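# Index turntable one hole clockwise and reseat the plunger pin

## Task

Rotate the turntable forward by exactly one hole, turning clockwise when viewed from above, so that the plunger's pin drops all the way into the new hole. At the end the fixture must stand upright on the deck and neither gripper may be touching it.

## Robot and tools

ROBOT. Two arms, left_arm and right_arm, each with six revolute joints and a parallel two-finger gripper. left_arm sits on the +y side. Calibrated base positions in the scene frame: left_arm (+0.025, +0.326, +0.031) m, right_arm (-0.004, -0.268, +0.031) m. Both are almost unrotated and have +z pointing up.

FRAMES. Scene frame: origin at table-top height, midway between the nominal bases, +x out over the table, +z up. Fixed cameras and the table use the scene frame. Each arm's hand pose, velocities, targets and wrist camera pose are given in that arm's own base frame. Printed hand positions and orientations can be off by a few centimetres, more at long reach. The fingers point along the gripper's +z axis and close along its y axis. end_effector_position is the point between the pads, roughly 1 cm short of the fingertips.

ROW FORMAT. Every command row is one flat list of 14 numbers covering both arms, even if only one moves. First come left_arm's six joints and its opening, then right_arm's six joints and its opening. Joint order within an arm: waist, shoulder, elbow, wrist roll, wrist yaw, wrist pitch. Joint values are absolute target angles in radians, in the same convention as the Joint positions line; they are not offsets. Stated ranges: waist -2.618 to 3.054, shoulder 0.000 to 3.142, elbow 0.000 to 3.142, wrist roll -2.094 to 2.094, wrist yaw -1.571 to 1.571, wrist pitch -1.571 to 1.571. The true ends can differ by up to 0.059 rad. A target more than 0.059 rad beyond a stated end, and further out than the current angle, gets the call refused. Targets past the real end are clipped, and the result then prints "joint sent to its limit". The opening is an absolute command from -1 (closed) to +1 (fully open). It maps to grip_measured, which is on the same scale. A 0 is a real command, so resend the current value to leave a gripper alone.

TOOLS.
- execute_actions(actions, cameras): actions is a list of actions. Each action is a table of up to 15 rows, one per 1/30 s control step. If a table is shorter, its last row is held until the 15 steps are used. An empty list just reports the state.
- move(target, speed, blend, opening_speed, blocking, cameras): plans joint-space paths toward one row or a list of up to 15 rows. All joints of both arms arrive together, so the hands move along curves. speed is in rad/s for the joint with the longest way to go, from 0.01 to 12.57, default 0.5. It can be one value or one per target. blend (rad) rounds corners between listed targets. opening_speed sets how fast the gripper command changes per second on the -1..1 scale, minimum 0.2. Use a low value to close gently. blocking=false returns after about 0.5 s while the motion continues; a newer move takes over from the current point. Paths do not avoid obstacles or the other arm. The result adds a "move:" line such as done, off_target (at rest but more than 0.035 rad from target), moving, held or fault, plus limits=held if steps were withheld. Being done does not prove there is no contact.
- wait(seconds 0 to 10): lets time pass while holding the last commands, or while a running move continues.
- stop(): brakes a running move. It needs some distance.
- zoom_image(camera, region [x0,y0,x1,y1] in pixels, at most 504x504): gives a closer view of the latest image from cam_head_left, cam_head_right, cam_left_wrist or cam_right_wrist. All four images are 896x504.
- read_manual(section "licences"): gives licence text only.
- finished_scene(scene): ends the current scene for good. Pass the current scene's number.

RESULTS. Joint positions and Joint velocities list each arm's joints in row order, then the pad gap in metres (0.094 fully open). "Joint targets" shows what the joints are currently driven toward. Resend those values to hold a joint still. "Tool commands" shows the gripper commands. "joint command not followed" means a clearance check altered some steps; that check does not keep the two grippers apart. Joint torques are in row order without the gripper. They include gravity, carry offsets and noise, and the first three wrap around at ±28 N m. Action calls also list joint angles at some steps.

MOTION LIMITS. Each step's target stays within 0.339 rad of the measured angle for the waist, shoulder and elbow, and within 2.2 rad for the wrist joints. If the targets would move the hand more than 200 mm, they are scaled back. Far goals need several actions, and very small changes may not start.

GRIPPING. With nothing held, grip_measured reads up to about 2.7 mm too wide. Once past first contact, commanding about 0.05 lower (more for round or small parts) gives full squeeze, about 50-64 N per pad. To release, command well above grip_measured.

CAUTIONS. Avoid dropping parts, releasing moving parts, fast impacts and hard pushes, especially pushing a target far past the contact point. Do not knock the fixture over or off the table. Never let the arms collide, and never close one gripper on the other's fingers. Any arm stop or fault is costly. Motors heat up when holding loads, staying outstretched, or straining toward unreachable poses. MOTOR HOT appears at 75 °C. At 90 °C the arm folds and stays idle. At 100 °C it goes limp. A camera cable resting on the fixture counts as touching it, so withdraw both hands fully before finishing.

Each tool is called as name([rows], argument=value, ...), one row to a line, values as JSON.

## Session

execute_actions(actions=[])

Scene clock: 0.00 s.
left_arm: end_effector_position=(+0.3695, +0.0210, +0.1447) grip_measured=+1.000 end_effector_quat_wxyz=(+0.691, -0.046, +0.720, +0.036) | right_arm: end_effector_position=(+0.3642, -0.0543, +0.1341) grip_measured=+1.000 end_effector_quat_wxyz=(+0.671, +0.135, +0.726, -0.062)
Joint names: [waist, shoulder, elbow, wrist roll, wrist yaw, wrist pitch]
Joint positions: left_arm=[-0.002 1.545 0.182 -0.017 -0.116 1.321 0.094] | right_arm=[-0.036 1.532 0.189 0.115 0.24 1.248 0.094]
Joint velocities: within noise
Joint torques (N m): no reading
Heat: left arm: 33 °C; right arm: 32 °C.
Joint targets: left_arm=[-0.002 1.540 0.186 -0.017 -0.116 1.320] | right_arm=[-0.036 1.528 0.193 0.114 0.240 1.243]
Tool commands: left_gripper/opening=+1.0 right_gripper/opening=+1.0

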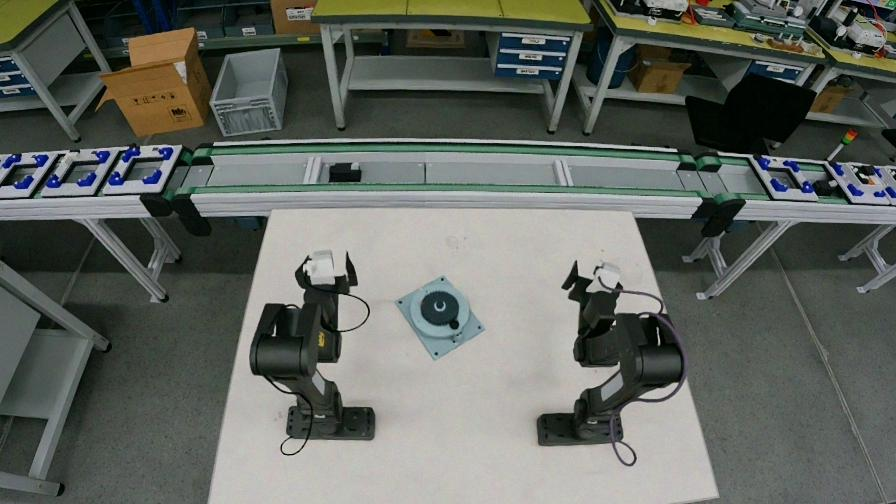

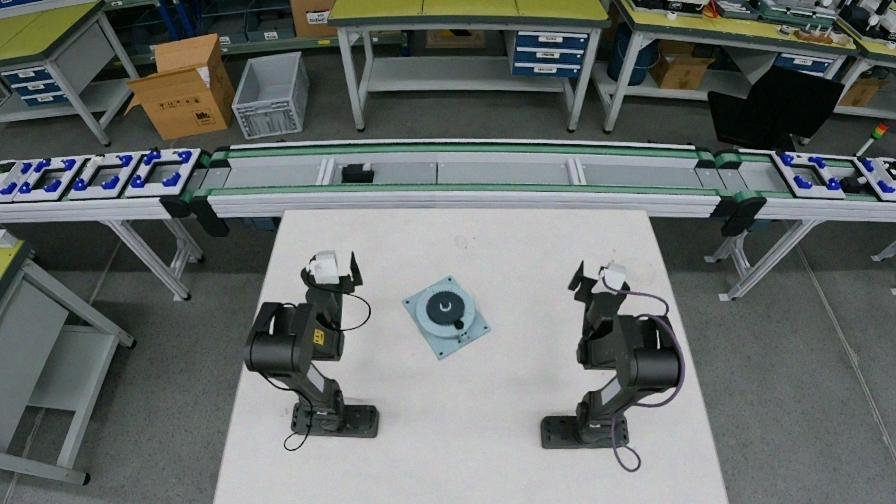

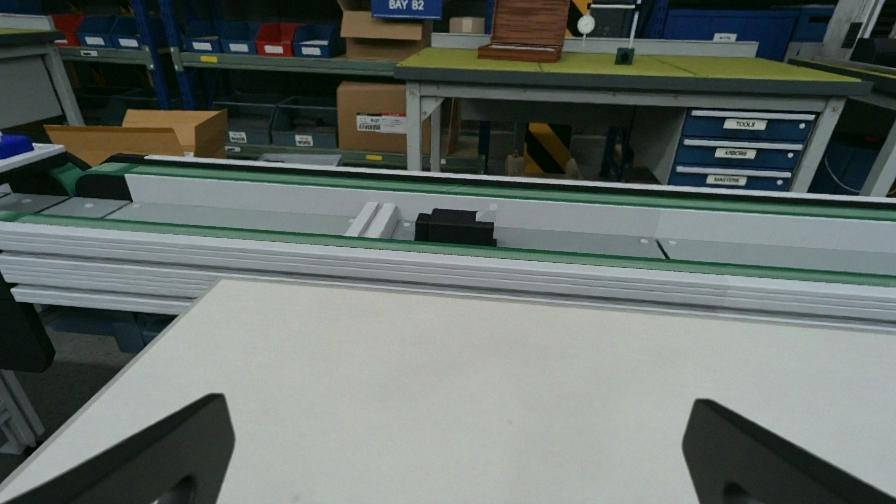

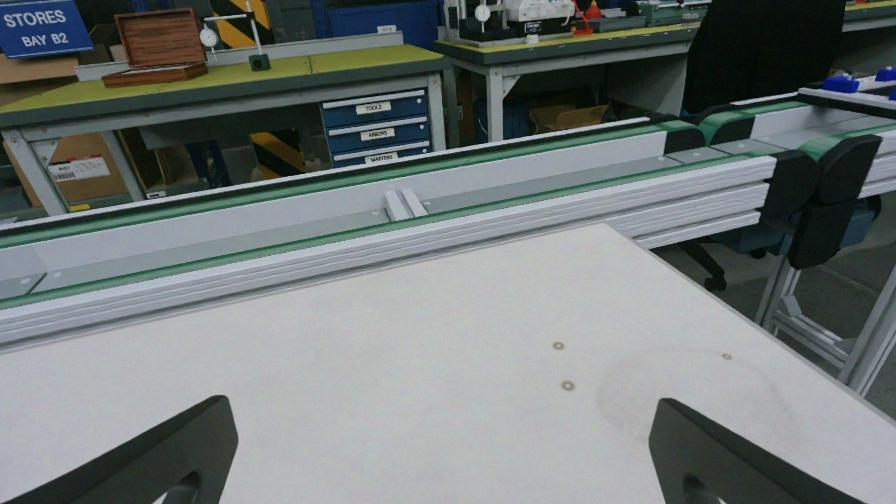

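zoom_image(camera="cam_head_left", region=[380, 260, 500, 370])

zoom_image(camera="cam_head_right", region=[390, 260, 510, 370])

Scaled by 4.200 from the camera's 896x504 image, which has a finer 1280x720 frame.

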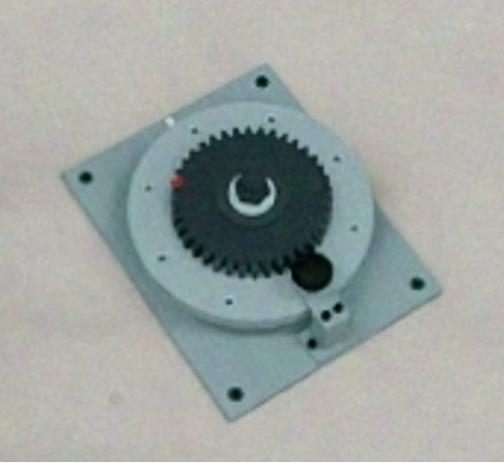

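Scaled by 4.200 from the camera's 896x504 image, which has a finer 1280x720 frame.

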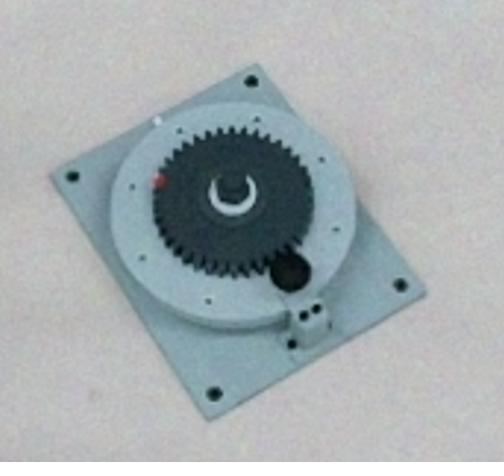

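move([
  [0.0, 2.004, 1.925, 0.0, 0.0, -1.491, 1.0, -0.036, 1.528, 0.193, 0.114, 0.240, 1.243, 1.0],
  [-0.716, 2.004, 1.925, 0.0, 0.0, -1.491, 1.0, -0.036, 1.528, 0.193, 0.114, 0.240, 1.243, 1.0],
], speed=[1.0, 0.8], cameras=["cam_head_left", "cam_head_right", "cam_left_wrist"])

Scene clock: 143.60 s.
left_arm: end_effector_position=(+0.2837, -0.2491, +0.1498) grip_measured=+1.000 end_effector_quat_wxyz=(+0.003, +0.349, +0.937, -0.003) | right_arm: end_effector_position=(+0.3642, -0.0543, +0.1341) grip_measured=+1.000 end_effector_quat_wxyz=(+0.671, +0.135, +0.726, -0.062)
Joint names: [waist, shoulder, elbow, wrist roll, wrist yaw, wrist pitch]
Joint positions: left_arm=[-0.722 1.986 1.898 -0.009 0.003 -1.475 0.094] | right_arm=[-0.036 1.532 0.189 0.115 0.24 1.248 0.094]
Joint velocities: within noise
Joint torques (N m): left_arm=[0.4 -8.73 7.04 0.11 -0.03 0.22] | right_arm=[-0.17 -4.55 6.15 0.01 0.02 1.71]
Heat: left arm: 34 °C; right arm: 36 °C.
Joint targets: left_arm=[-0.716 2.004 1.925 0.000 0.000 -1.491] | right_arm=[-0.036 1.528 0.193 0.114 0.240 1.243]
move: done
Images, in order (width x height): cam_head_left 896x504, cam_head_right 896x504, cam_left_wrist 896x504.

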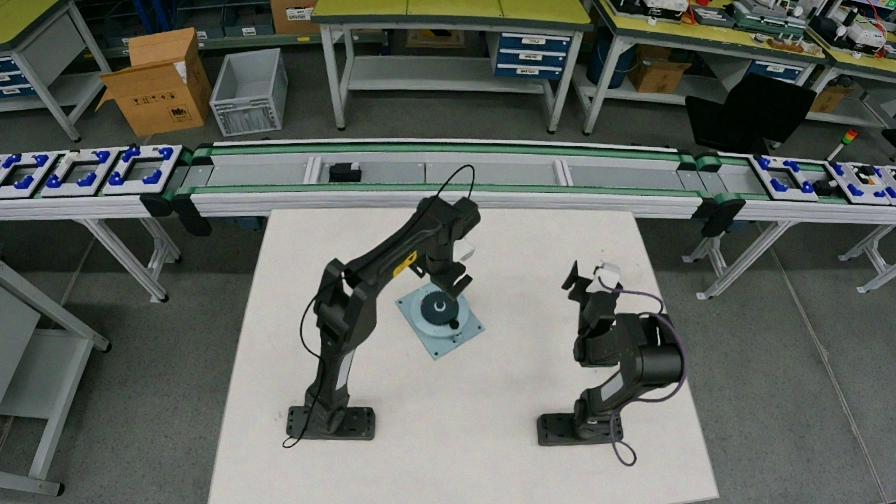

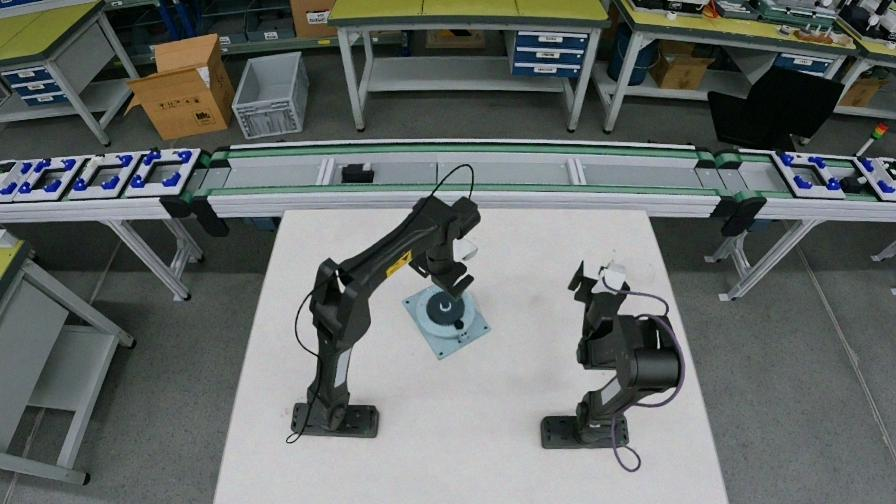

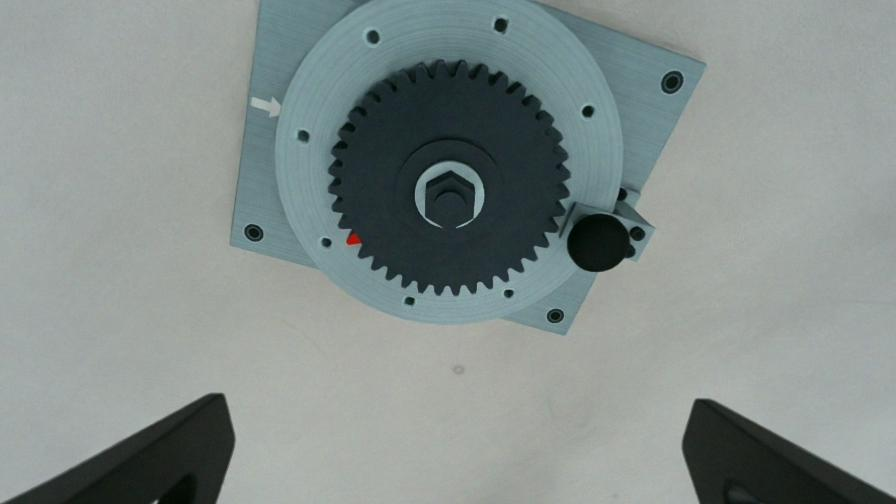

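zoom_image(camera="cam_left_wrist", region=[220, 0, 720, 340])

zoom_image(camera="cam_left_wrist", region=[520, 160, 690, 330])

Scaled by 1.008 from the camera's 896x504 image, which has a finer 1280x720 frame.

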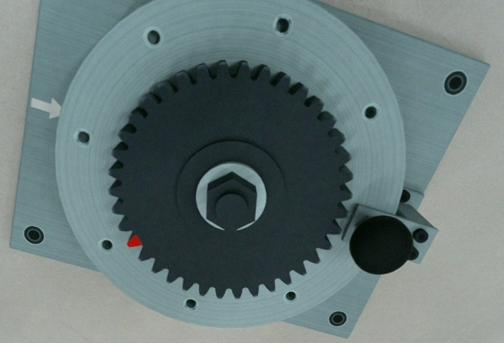

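Scaled by 2.965 from the camera's 896x504 image, which has a finer 1280x720 frame.

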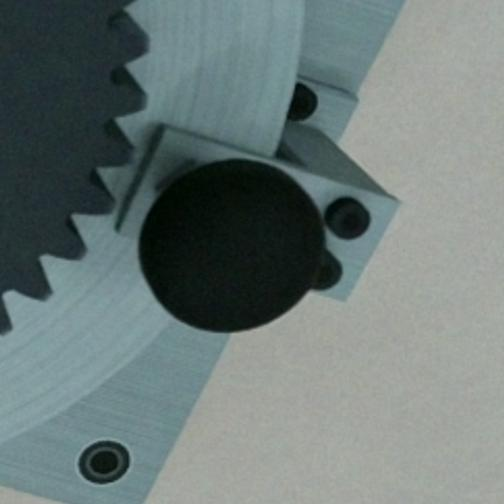

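move(target=[-0.716, 2.004, 1.925, 0.0, 0.0, -1.491, 1.0, 0.879, 1.020, 0.442, 0.0, 0.0, -0.121, 1.0], speed=0.8)

Scene clock: 286.60 s.
left_arm: end_effector_position=(+0.2836, -0.2490, +0.1498) grip_measured=+1.000 end_effector_quat_wxyz=(+0.003, +0.349, +0.937, -0.003) | right_arm: end_effector_position=(+0.1970, +0.2328, +0.0870) grip_measured=+1.000 end_effector_quat_wxyz=(+0.372, -0.379, +0.830, +0.170)
Joint names: [waist, shoulder, elbow, wrist roll, wrist yaw, wrist pitch]
Joint positions: left_arm=[-0.722 1.986 1.898 -0.009 0.003 -1.476 0.094] | right_arm=[0.872 1.035 0.418 0.01 0.011 -0.112 0.094]
Joint velocities: within noise
Joint torques (N m): left_arm=[0.43 -8.8 6.99 0.11 -0.04 0.24] | right_arm=[0.65 -3.34 11 -0.07 -0.13 1.4]
Heat: left arm: 34 °C; right arm: 38 °C.
Joint targets: left_arm=[-0.716 2.004 1.925 0.000 0.000 -1.491] | right_arm=[0.879 1.020 0.442 0.000 0.000 -0.121]
move: done

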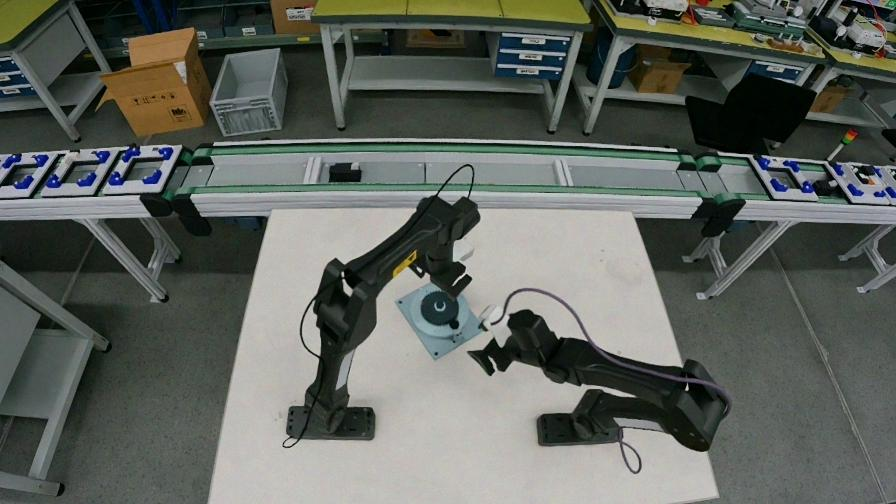

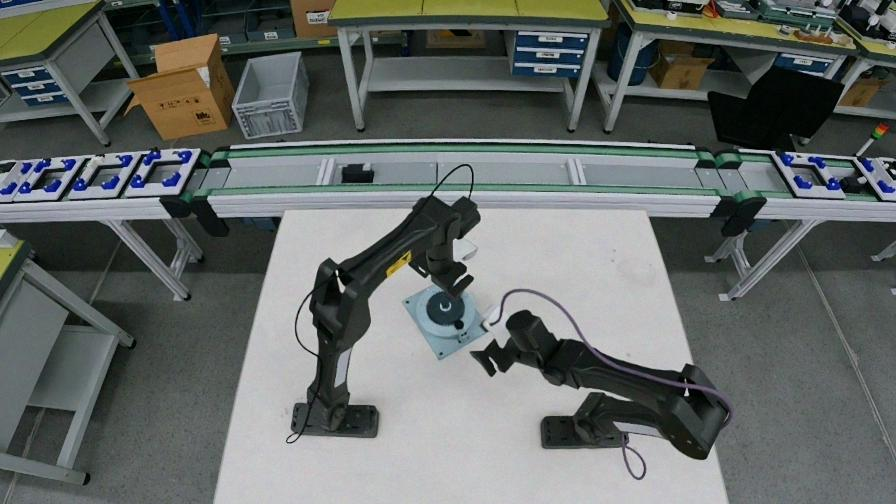

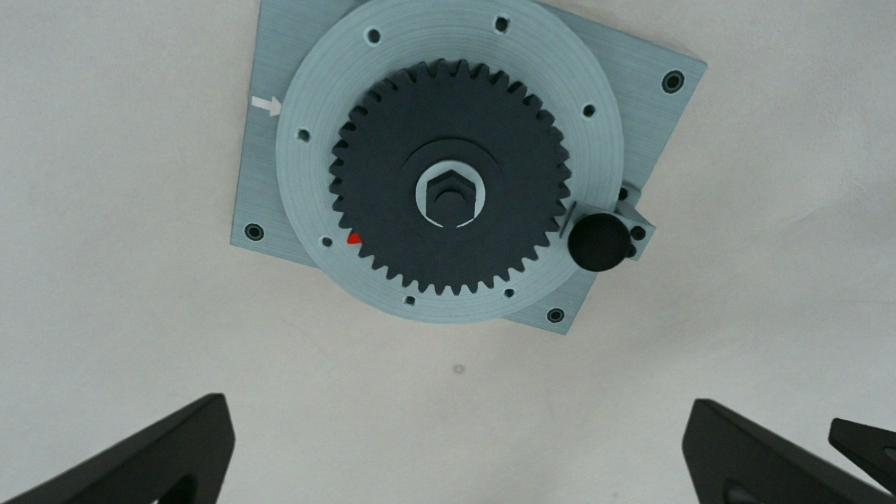

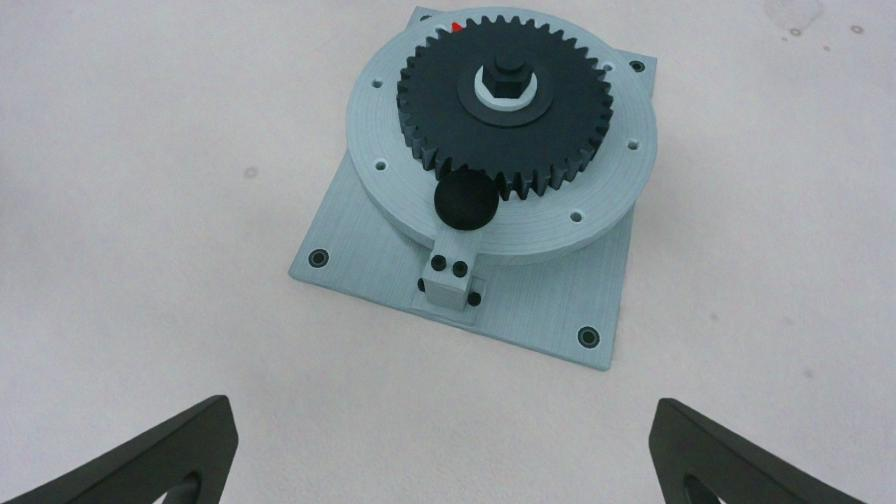

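zoom_image(camera="cam_right_wrist", region=[340, 0, 670, 320])

zoom_image(camera="cam_right_wrist", region=[400, 140, 540, 320])

zoom_image(camera="cam_right_wrist", region=[420, 0, 600, 140])

Scaled by 1.527 from the camera's 896x504 image, which has a finer 1280x720 frame.

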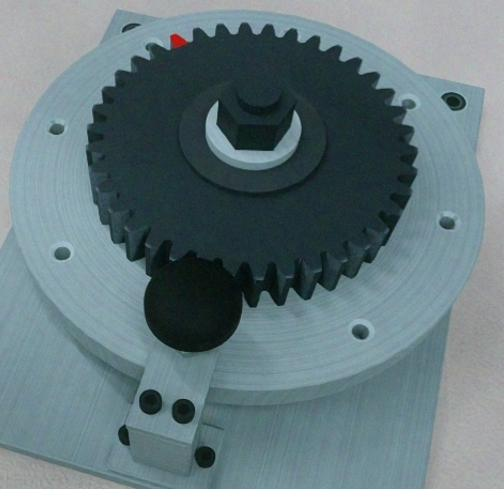

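Scaled by 2.800 from the camera's 896x504 image, which has a finer 1280x720 frame.

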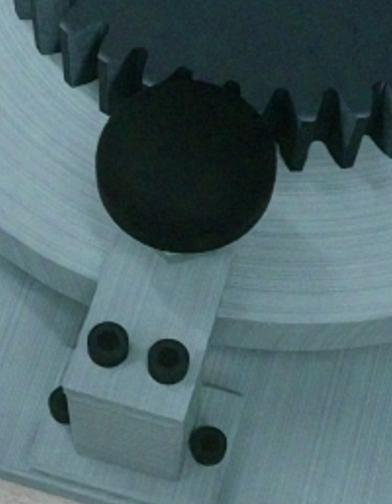

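Scaled by 2.800 from the camera's 896x504 image, which has a finer 1280x720 frame.

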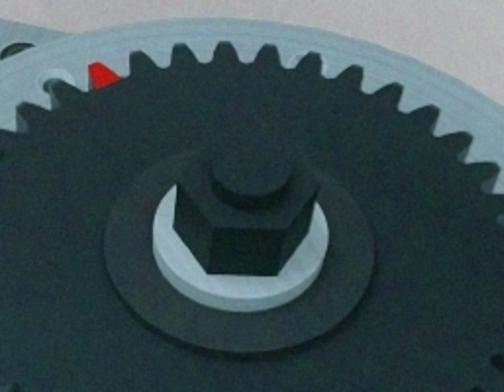

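move(target=[-0.716, 2.02, 1.722, 0.0, 0.0, -1.287, 1.0, 0.879, 1.020, 0.442, 0.0, 0.0, -0.121, 1.0], speed=0.5, cameras=["cam_left_wrist", "cam_right_wrist"])

Scene clock: 356.70 s.
left_arm: end_effector_position=(+0.2862, -0.2513, +0.1004) grip_measured=+1.000 end_effector_quat_wxyz=(-0.006, +0.349, +0.937, +0.000) | right_arm: end_effector_position=(+0.1969, +0.2327, +0.0868) grip_measured=+1.000 end_effector_quat_wxyz=(+0.371, -0.380, +0.830, +0.169)
Joint names: [waist, shoulder, elbow, wrist roll, wrist yaw, wrist pitch]
Joint positions: left_arm=[-0.722 2.008 1.732 -0.009 0.003 -1.306 0.094] | right_arm=[0.872 1.035 0.418 0.009 0.011 -0.113 0.094]
Joint velocities: within noise
Joint torques (N m): left_arm=[0.4 -9.57 4.18 0.12 -0.04 0.59] | right_arm=[0.65 -3.37 11.06 -0.06 -0.13 1.39]
Heat: left arm: 35 °C; right arm: 36 °C.
Joint targets: left_arm=[-0.716 2.020 1.722 0.000 0.000 -1.287] | right_arm=[0.879 1.020 0.442 0.000 0.000 -0.121]
move: done
Images, in order (width x height): cam_left_wrist 896x504, cam_right_wrist 896x504.

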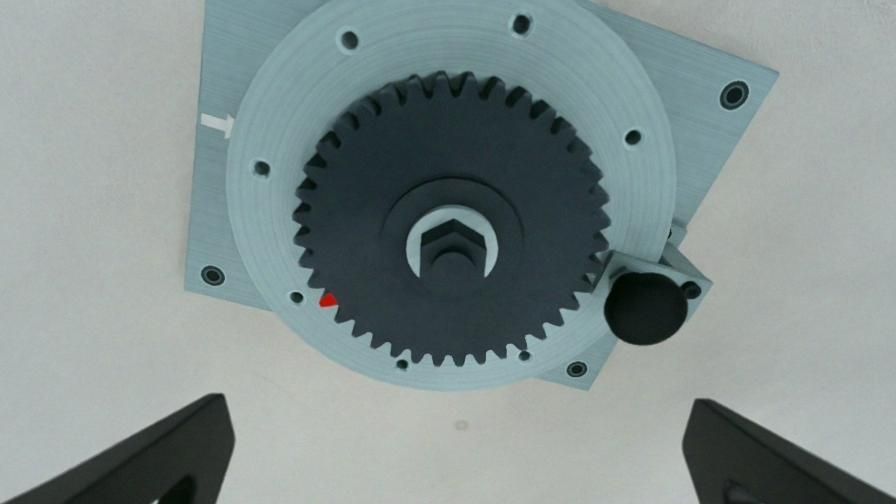

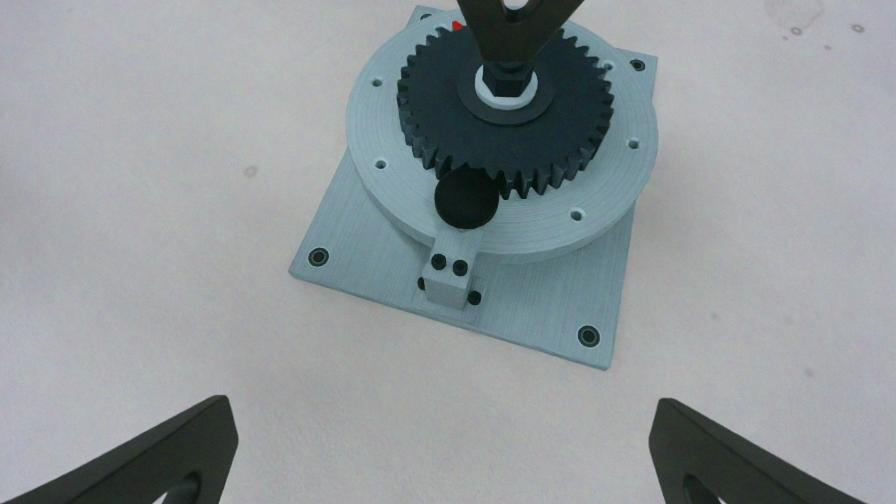

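zoom_image(camera="cam_right_wrist", region=[150, 380, 300, 504])

zoom_image(camera="cam_right_wrist", region=[610, 380, 760, 504])

zoom_image(camera="cam_left_wrist", region=[150, 380, 300, 504])

zoom_image(camera="cam_left_wrist", region=[640, 380, 790, 504])

Scaled by 3.360 from the camera's 896x504 image, which has a finer 1280x720 frame.

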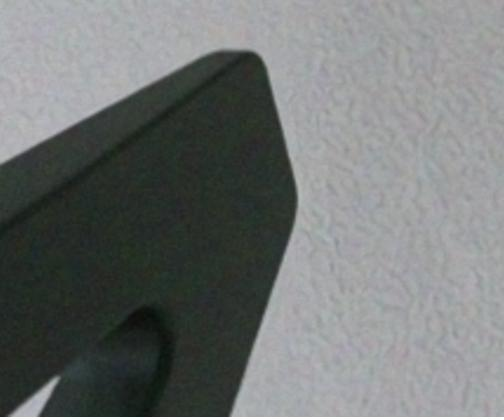

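Scaled by 3.360 from the camera's 896x504 image, which has a finer 1280x720 frame.

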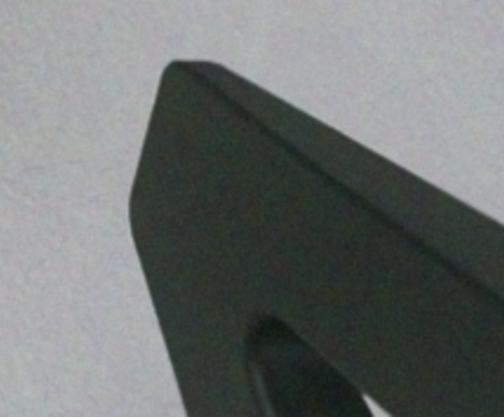

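Scaled by 3.360 from the camera's 896x504 image, which has a finer 1280x720 frame.

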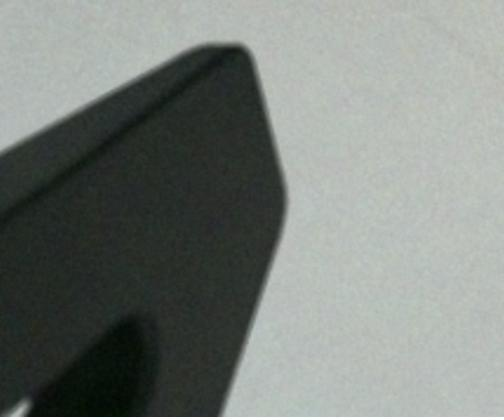

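Scaled by 3.360 from the camera's 896x504 image, which has a finer 1280x720 frame.

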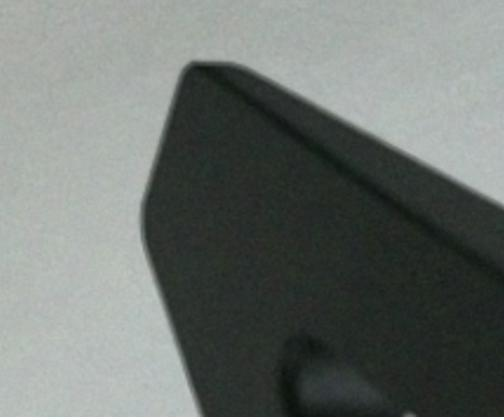

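move(target=[-0.716, 2.02, 1.722, 0.0, 0.0, -1.287, 1.0, 0.843, 1.392, 0.208, 0.0, 0.0, 0.665, 1.0], speed=0.5)

Scene clock: 471.03 s.
left_arm: end_effector_position=(+0.2864, -0.2514, +0.1004) grip_measured=+1.000 end_effector_quat_wxyz=(-0.005, +0.349, +0.937, +0.000) | right_arm: end_effector_position=(+0.2233, +0.2537, +0.0530) grip_measured=+1.000 end_effector_quat_wxyz=(+0.458, -0.352, +0.790, +0.205)
Joint names: [waist, shoulder, elbow, wrist roll, wrist yaw, wrist pitch]
Joint positions: left_arm=[-0.722 2.008 1.732 -0.009 0.003 -1.305 0.094] | right_arm=[0.852 1.384 0.216 0.008 0.011 0.65 0.094]
Joint velocities: within noise
Joint torques (N m): left_arm=[0.43 -9.55 4.18 0.11 -0.05 0.59] | right_arm=[-0.94 -2.93 5.93 -0.05 -0.12 1.79]
Heat: left arm: 37 °C; right arm: 36 °C.
Joint targets: left_arm=[-0.716 2.020 1.722 0.000 0.000 -1.287] | right_arm=[0.843 1.392 0.208 0.000 0.000 0.665]
move: done

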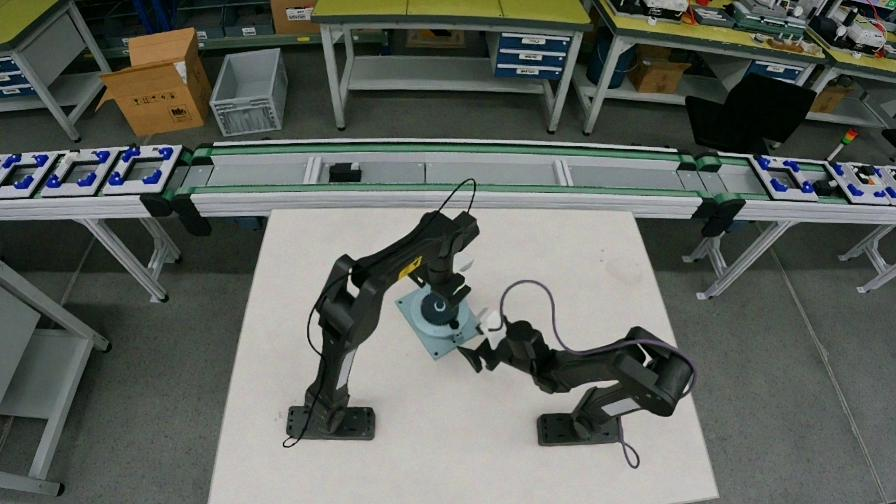

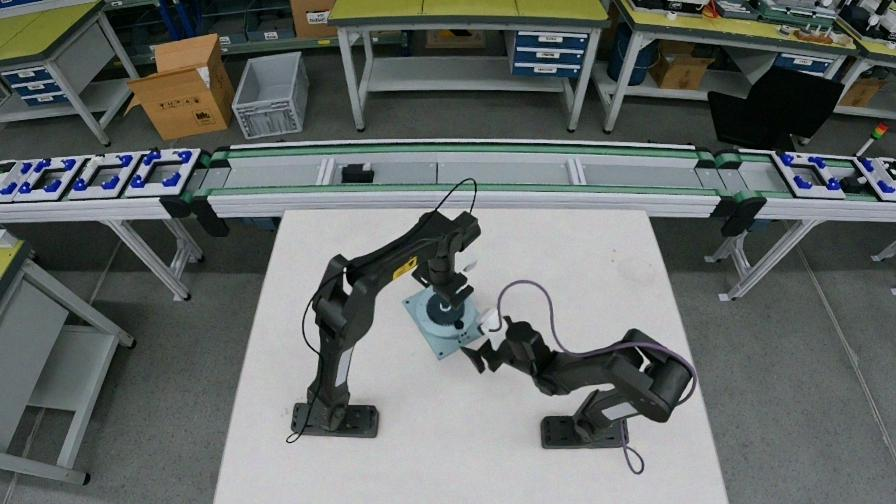

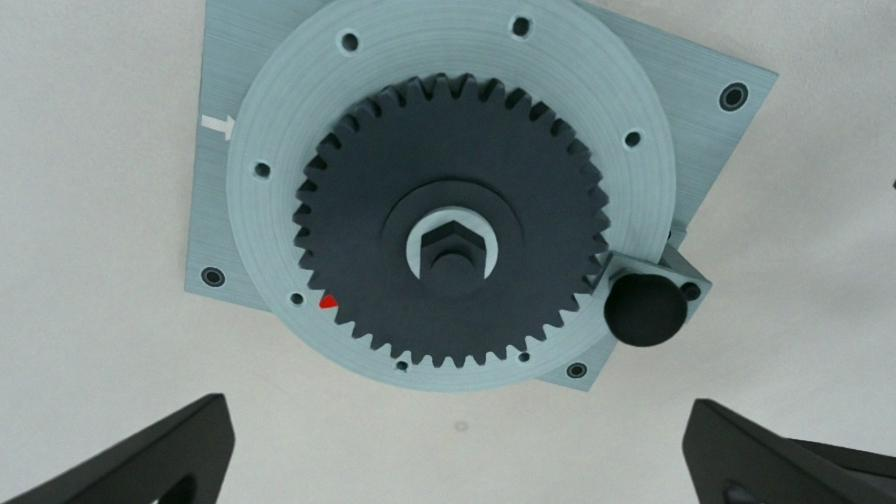

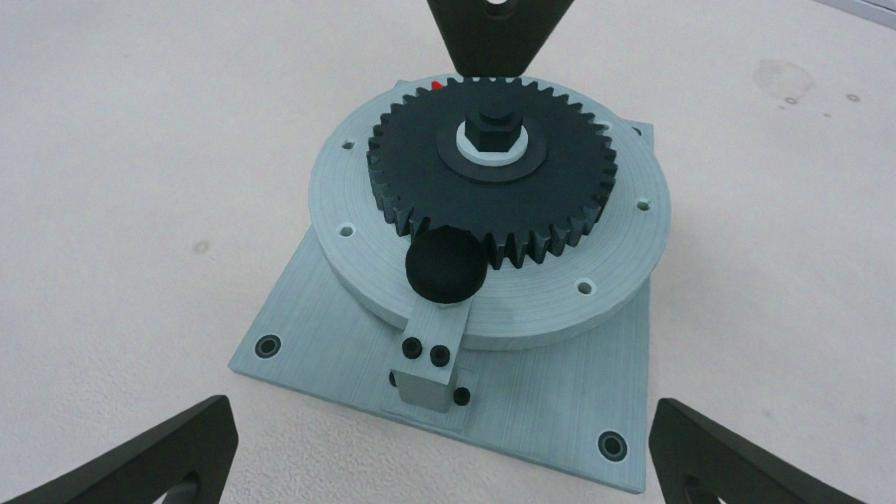

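move(target=[-0.716, 2.02, 1.722, 0.0, 0.0, -1.287, 1.0, 0.843, 1.612, 0.325, 0.0, 0.0, 0.797, 1.0], speed=0.4)

Scene clock: 503.83 s.
left_arm: end_effector_position=(+0.2864, -0.2515, +0.1004) grip_measured=+1.000 end_effector_quat_wxyz=(-0.005, +0.349, +0.937, +0.000) | right_arm: end_effector_position=(+0.2442, +0.2777, +0.0423) grip_measured=+1.000 end_effector_quat_wxyz=(+0.462, -0.351, +0.788, +0.207)
Joint names: [waist, shoulder, elbow, wrist roll, wrist yaw, wrist pitch]
Joint positions: left_arm=[-0.722 2.008 1.732 -0.009 0.003 -1.305 0.094] | right_arm=[0.852 1.6 0.308 0.007 0.01 0.782 0.094]
Joint velocities: within noise
Joint torques (N m): left_arm=[0.42 -9.55 4.19 0.12 -0.05 0.59] | right_arm=[-0.94 -4.18 7.56 -0.05 -0.1 1.77]
Heat: left arm: 37 °C; right arm: 37 °C.
Joint targets: left_arm=[-0.716 2.020 1.722 0.000 0.000 -1.287] | right_arm=[0.843 1.612 0.325 0.000 0.000 0.797]
move: done

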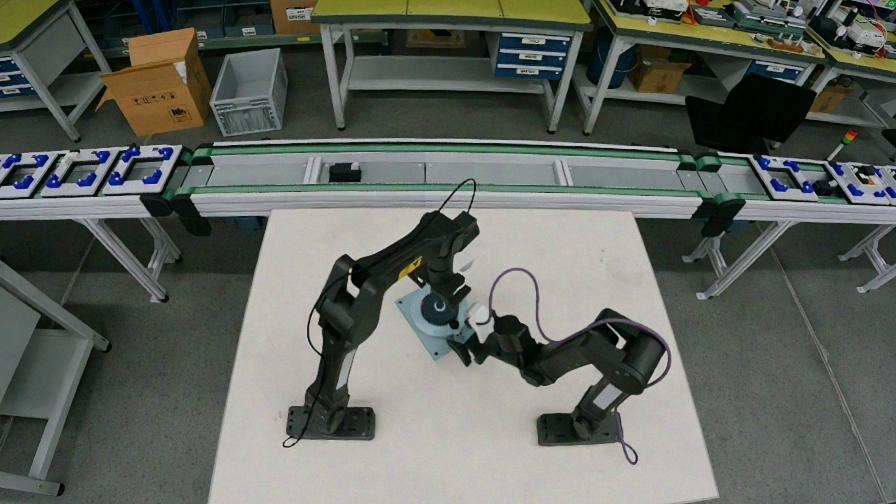

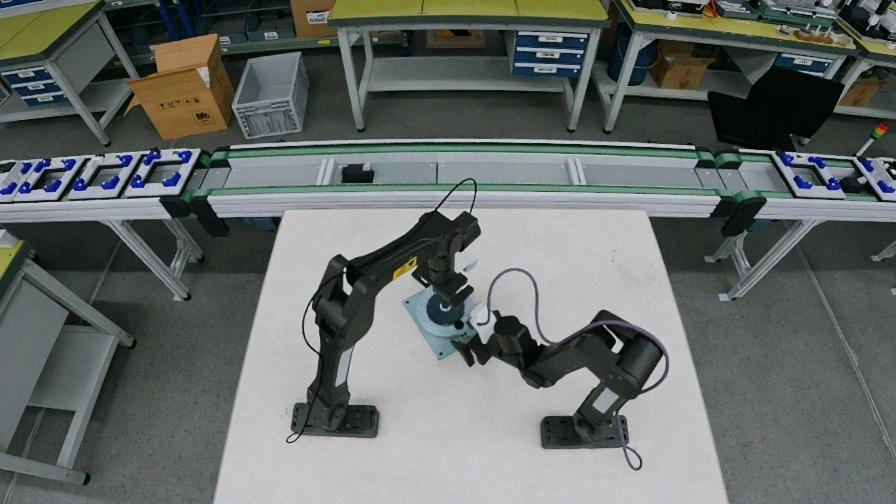

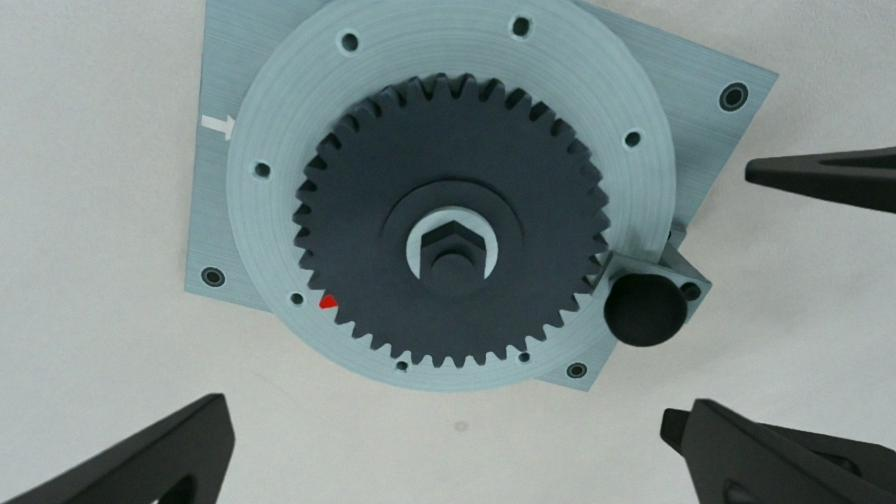

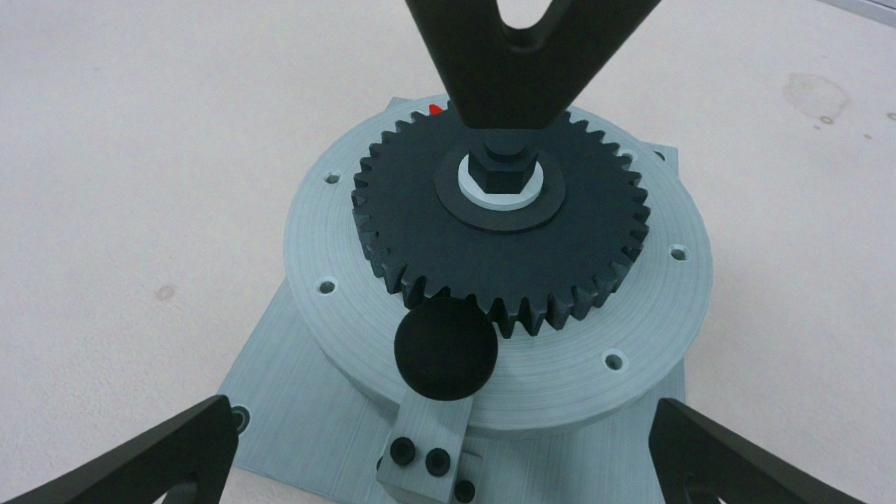

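move(target=[-0.716, 2.02, 1.722, 0.0, 0.0, -1.287, 1.0, 0.843, 1.743, 0.404, 0.0, 0.0, 0.846, 1.0], speed=0.25)

Scene clock: 536.00 s.
left_arm: end_effector_position=(+0.2864, -0.2515, +0.1004) grip_measured=+1.000 end_effector_quat_wxyz=(-0.005, +0.349, +0.937, +0.000) | right_arm: end_effector_position=(+0.2590, +0.2948, +0.0330) grip_measured=+1.000 end_effector_quat_wxyz=(+0.462, -0.352, +0.788, +0.207)
Joint names: [waist, shoulder, elbow, wrist roll, wrist yaw, wrist pitch]
Joint positions: left_arm=[-0.722 2.008 1.732 -0.009 0.003 -1.305 0.094] | right_arm=[0.852 1.729 0.387 0.007 0.01 0.832 0.094]
Joint velocities: within noise
Joint torques (N m): left_arm=[0.43 -9.52 4.18 0.12 -0.04 0.59] | right_arm=[-0.95 -4.93 7.32 -0.05 -0.11 1.77]
Heat: left arm: 37 °C; right arm: 38 °C.
Joint targets: left_arm=[-0.716 2.020 1.722 0.000 0.000 -1.287] | right_arm=[0.843 1.743 0.404 0.000 0.000 0.846]
move: done

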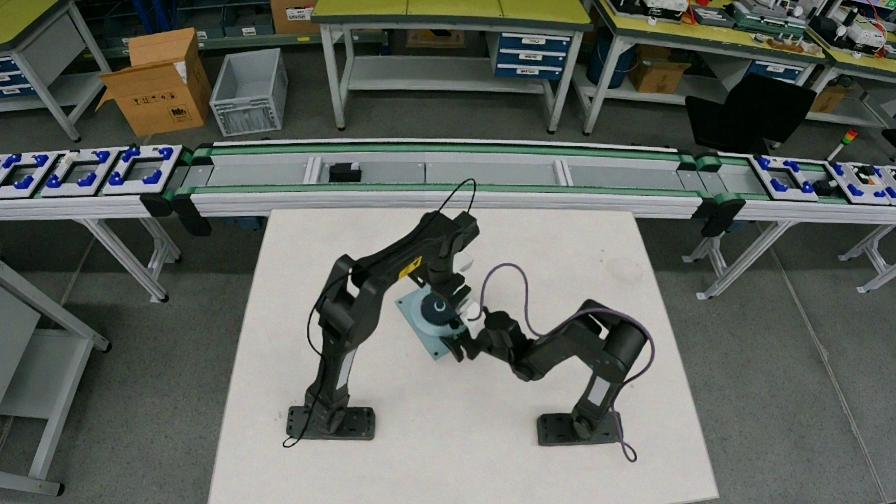

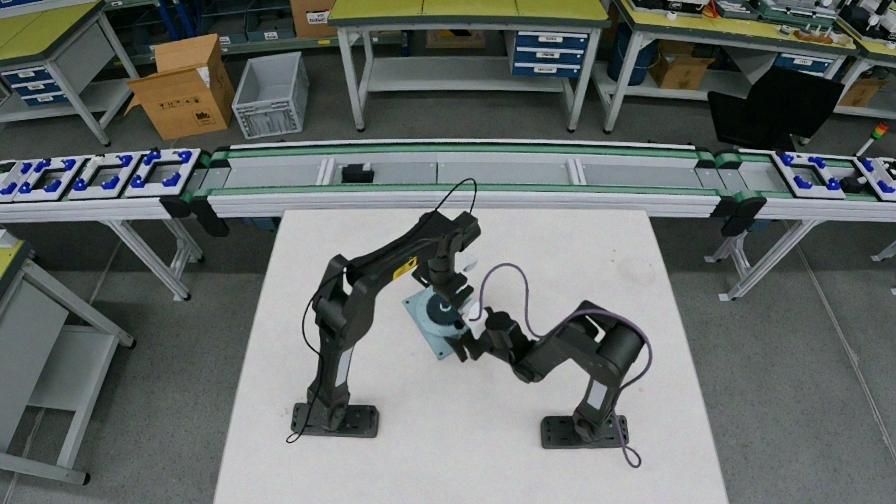

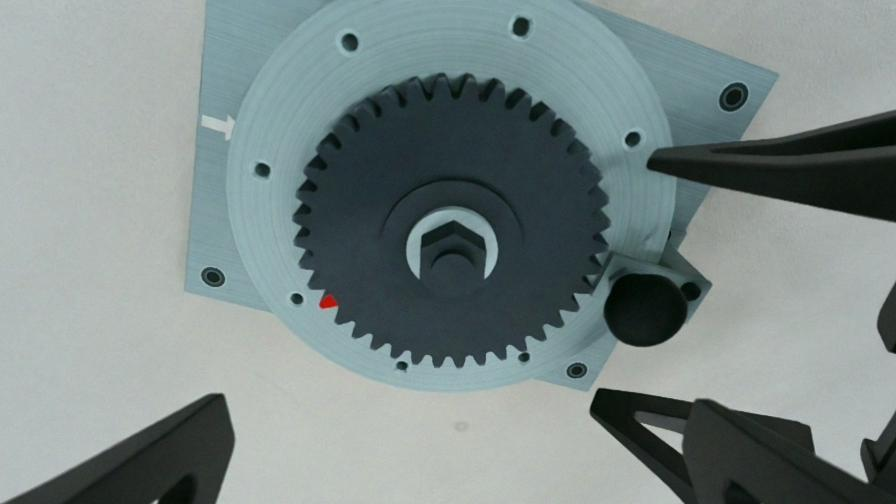

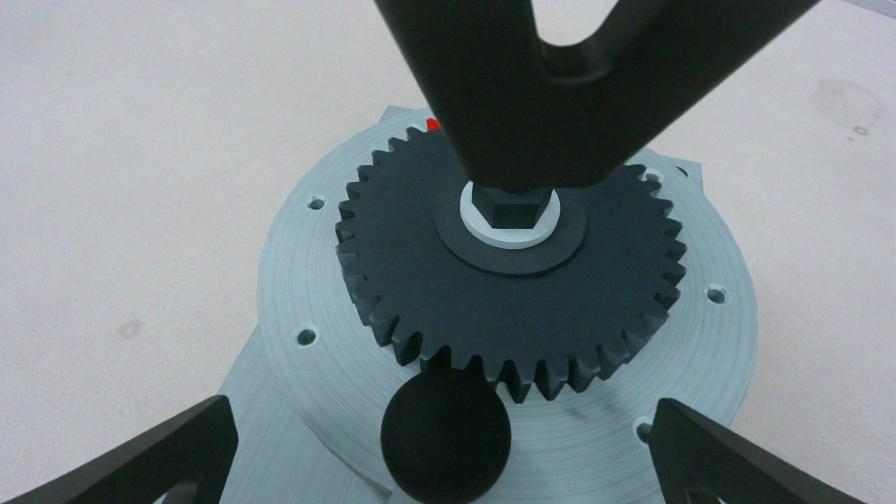

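move(target=[-0.716, 2.02, 1.722, 0.0, 0.0, -1.287, 1.0, 0.843, 1.743, 0.404, 0.0, 0.0, 0.846, -0.6], opening_speed=0.4)

Scene clock: 571.20 s.
left_arm: end_effector_position=(+0.2864, -0.2515, +0.1004) grip_measured=+1.000 end_effector_quat_wxyz=(-0.005, +0.349, +0.937, +0.000) | right_arm: end_effector_position=(+0.2590, +0.2950, +0.0332) grip_measured=-0.485 end_effector_quat_wxyz=(+0.462, -0.352, +0.787, +0.207)
Joint names: [waist, shoulder, elbow, wrist roll, wrist yaw, wrist pitch]
Joint positions: left_arm=[-0.722 2.008 1.732 -0.009 0.003 -1.305 0.094] | right_arm=[0.852 1.729 0.387 0.006 0.009 0.833 0.024]
Joint velocities: within noise
Joint torques (N m): left_arm=[0.44 -9.5 4.15 0.11 -0.04 0.59] | right_arm=[-0.91 -4.93 7.31 -0.04 -0.1 1.78]
Heat: left arm: 37 °C; right arm: 37 °C.
Joint targets: left_arm=[-0.716 2.020 1.722 0.000 0.000 -1.287] | right_arm=[0.843 1.743 0.404 0.000 0.000 0.846]
move: done

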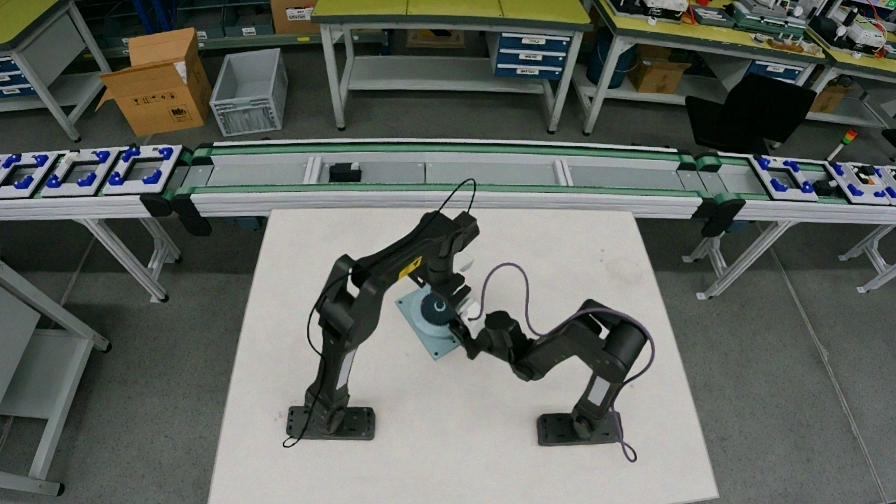

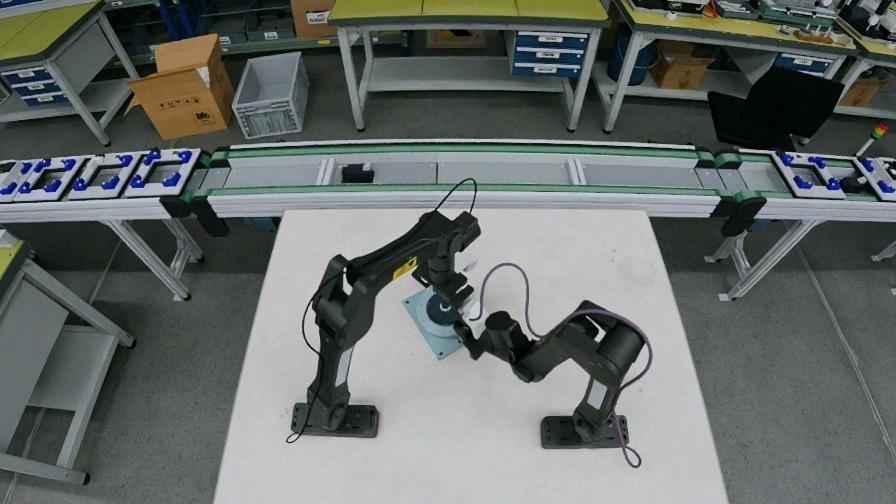

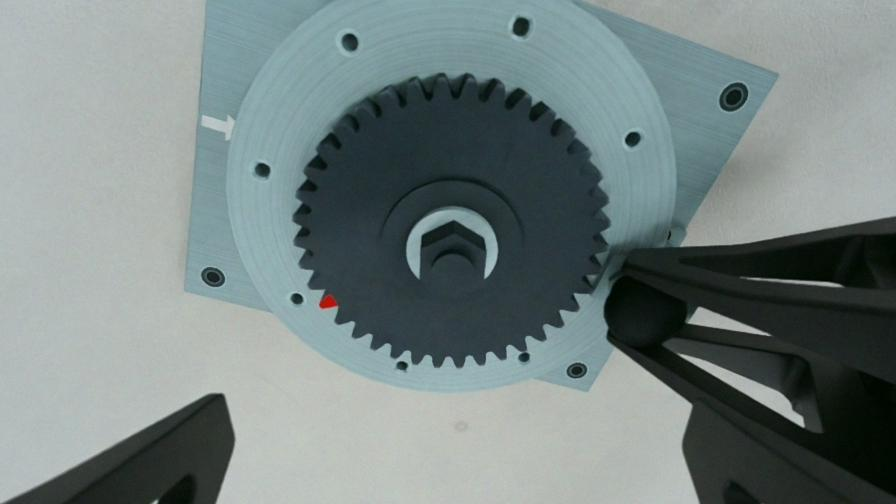

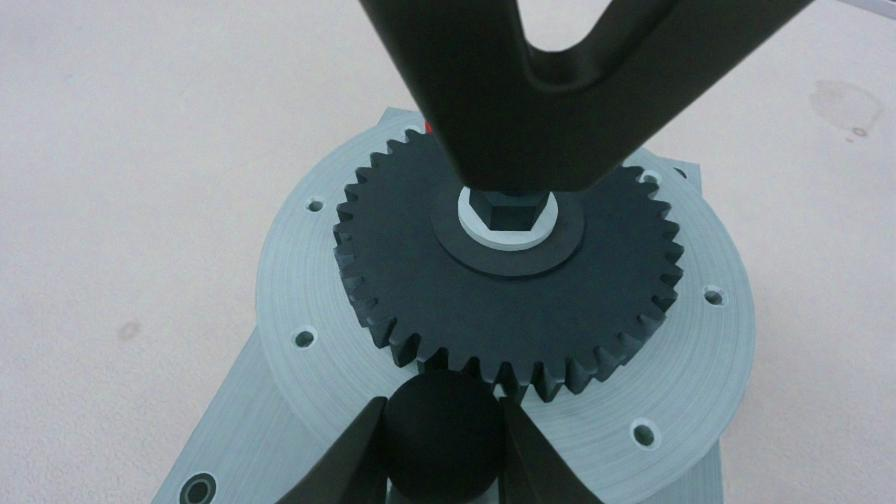

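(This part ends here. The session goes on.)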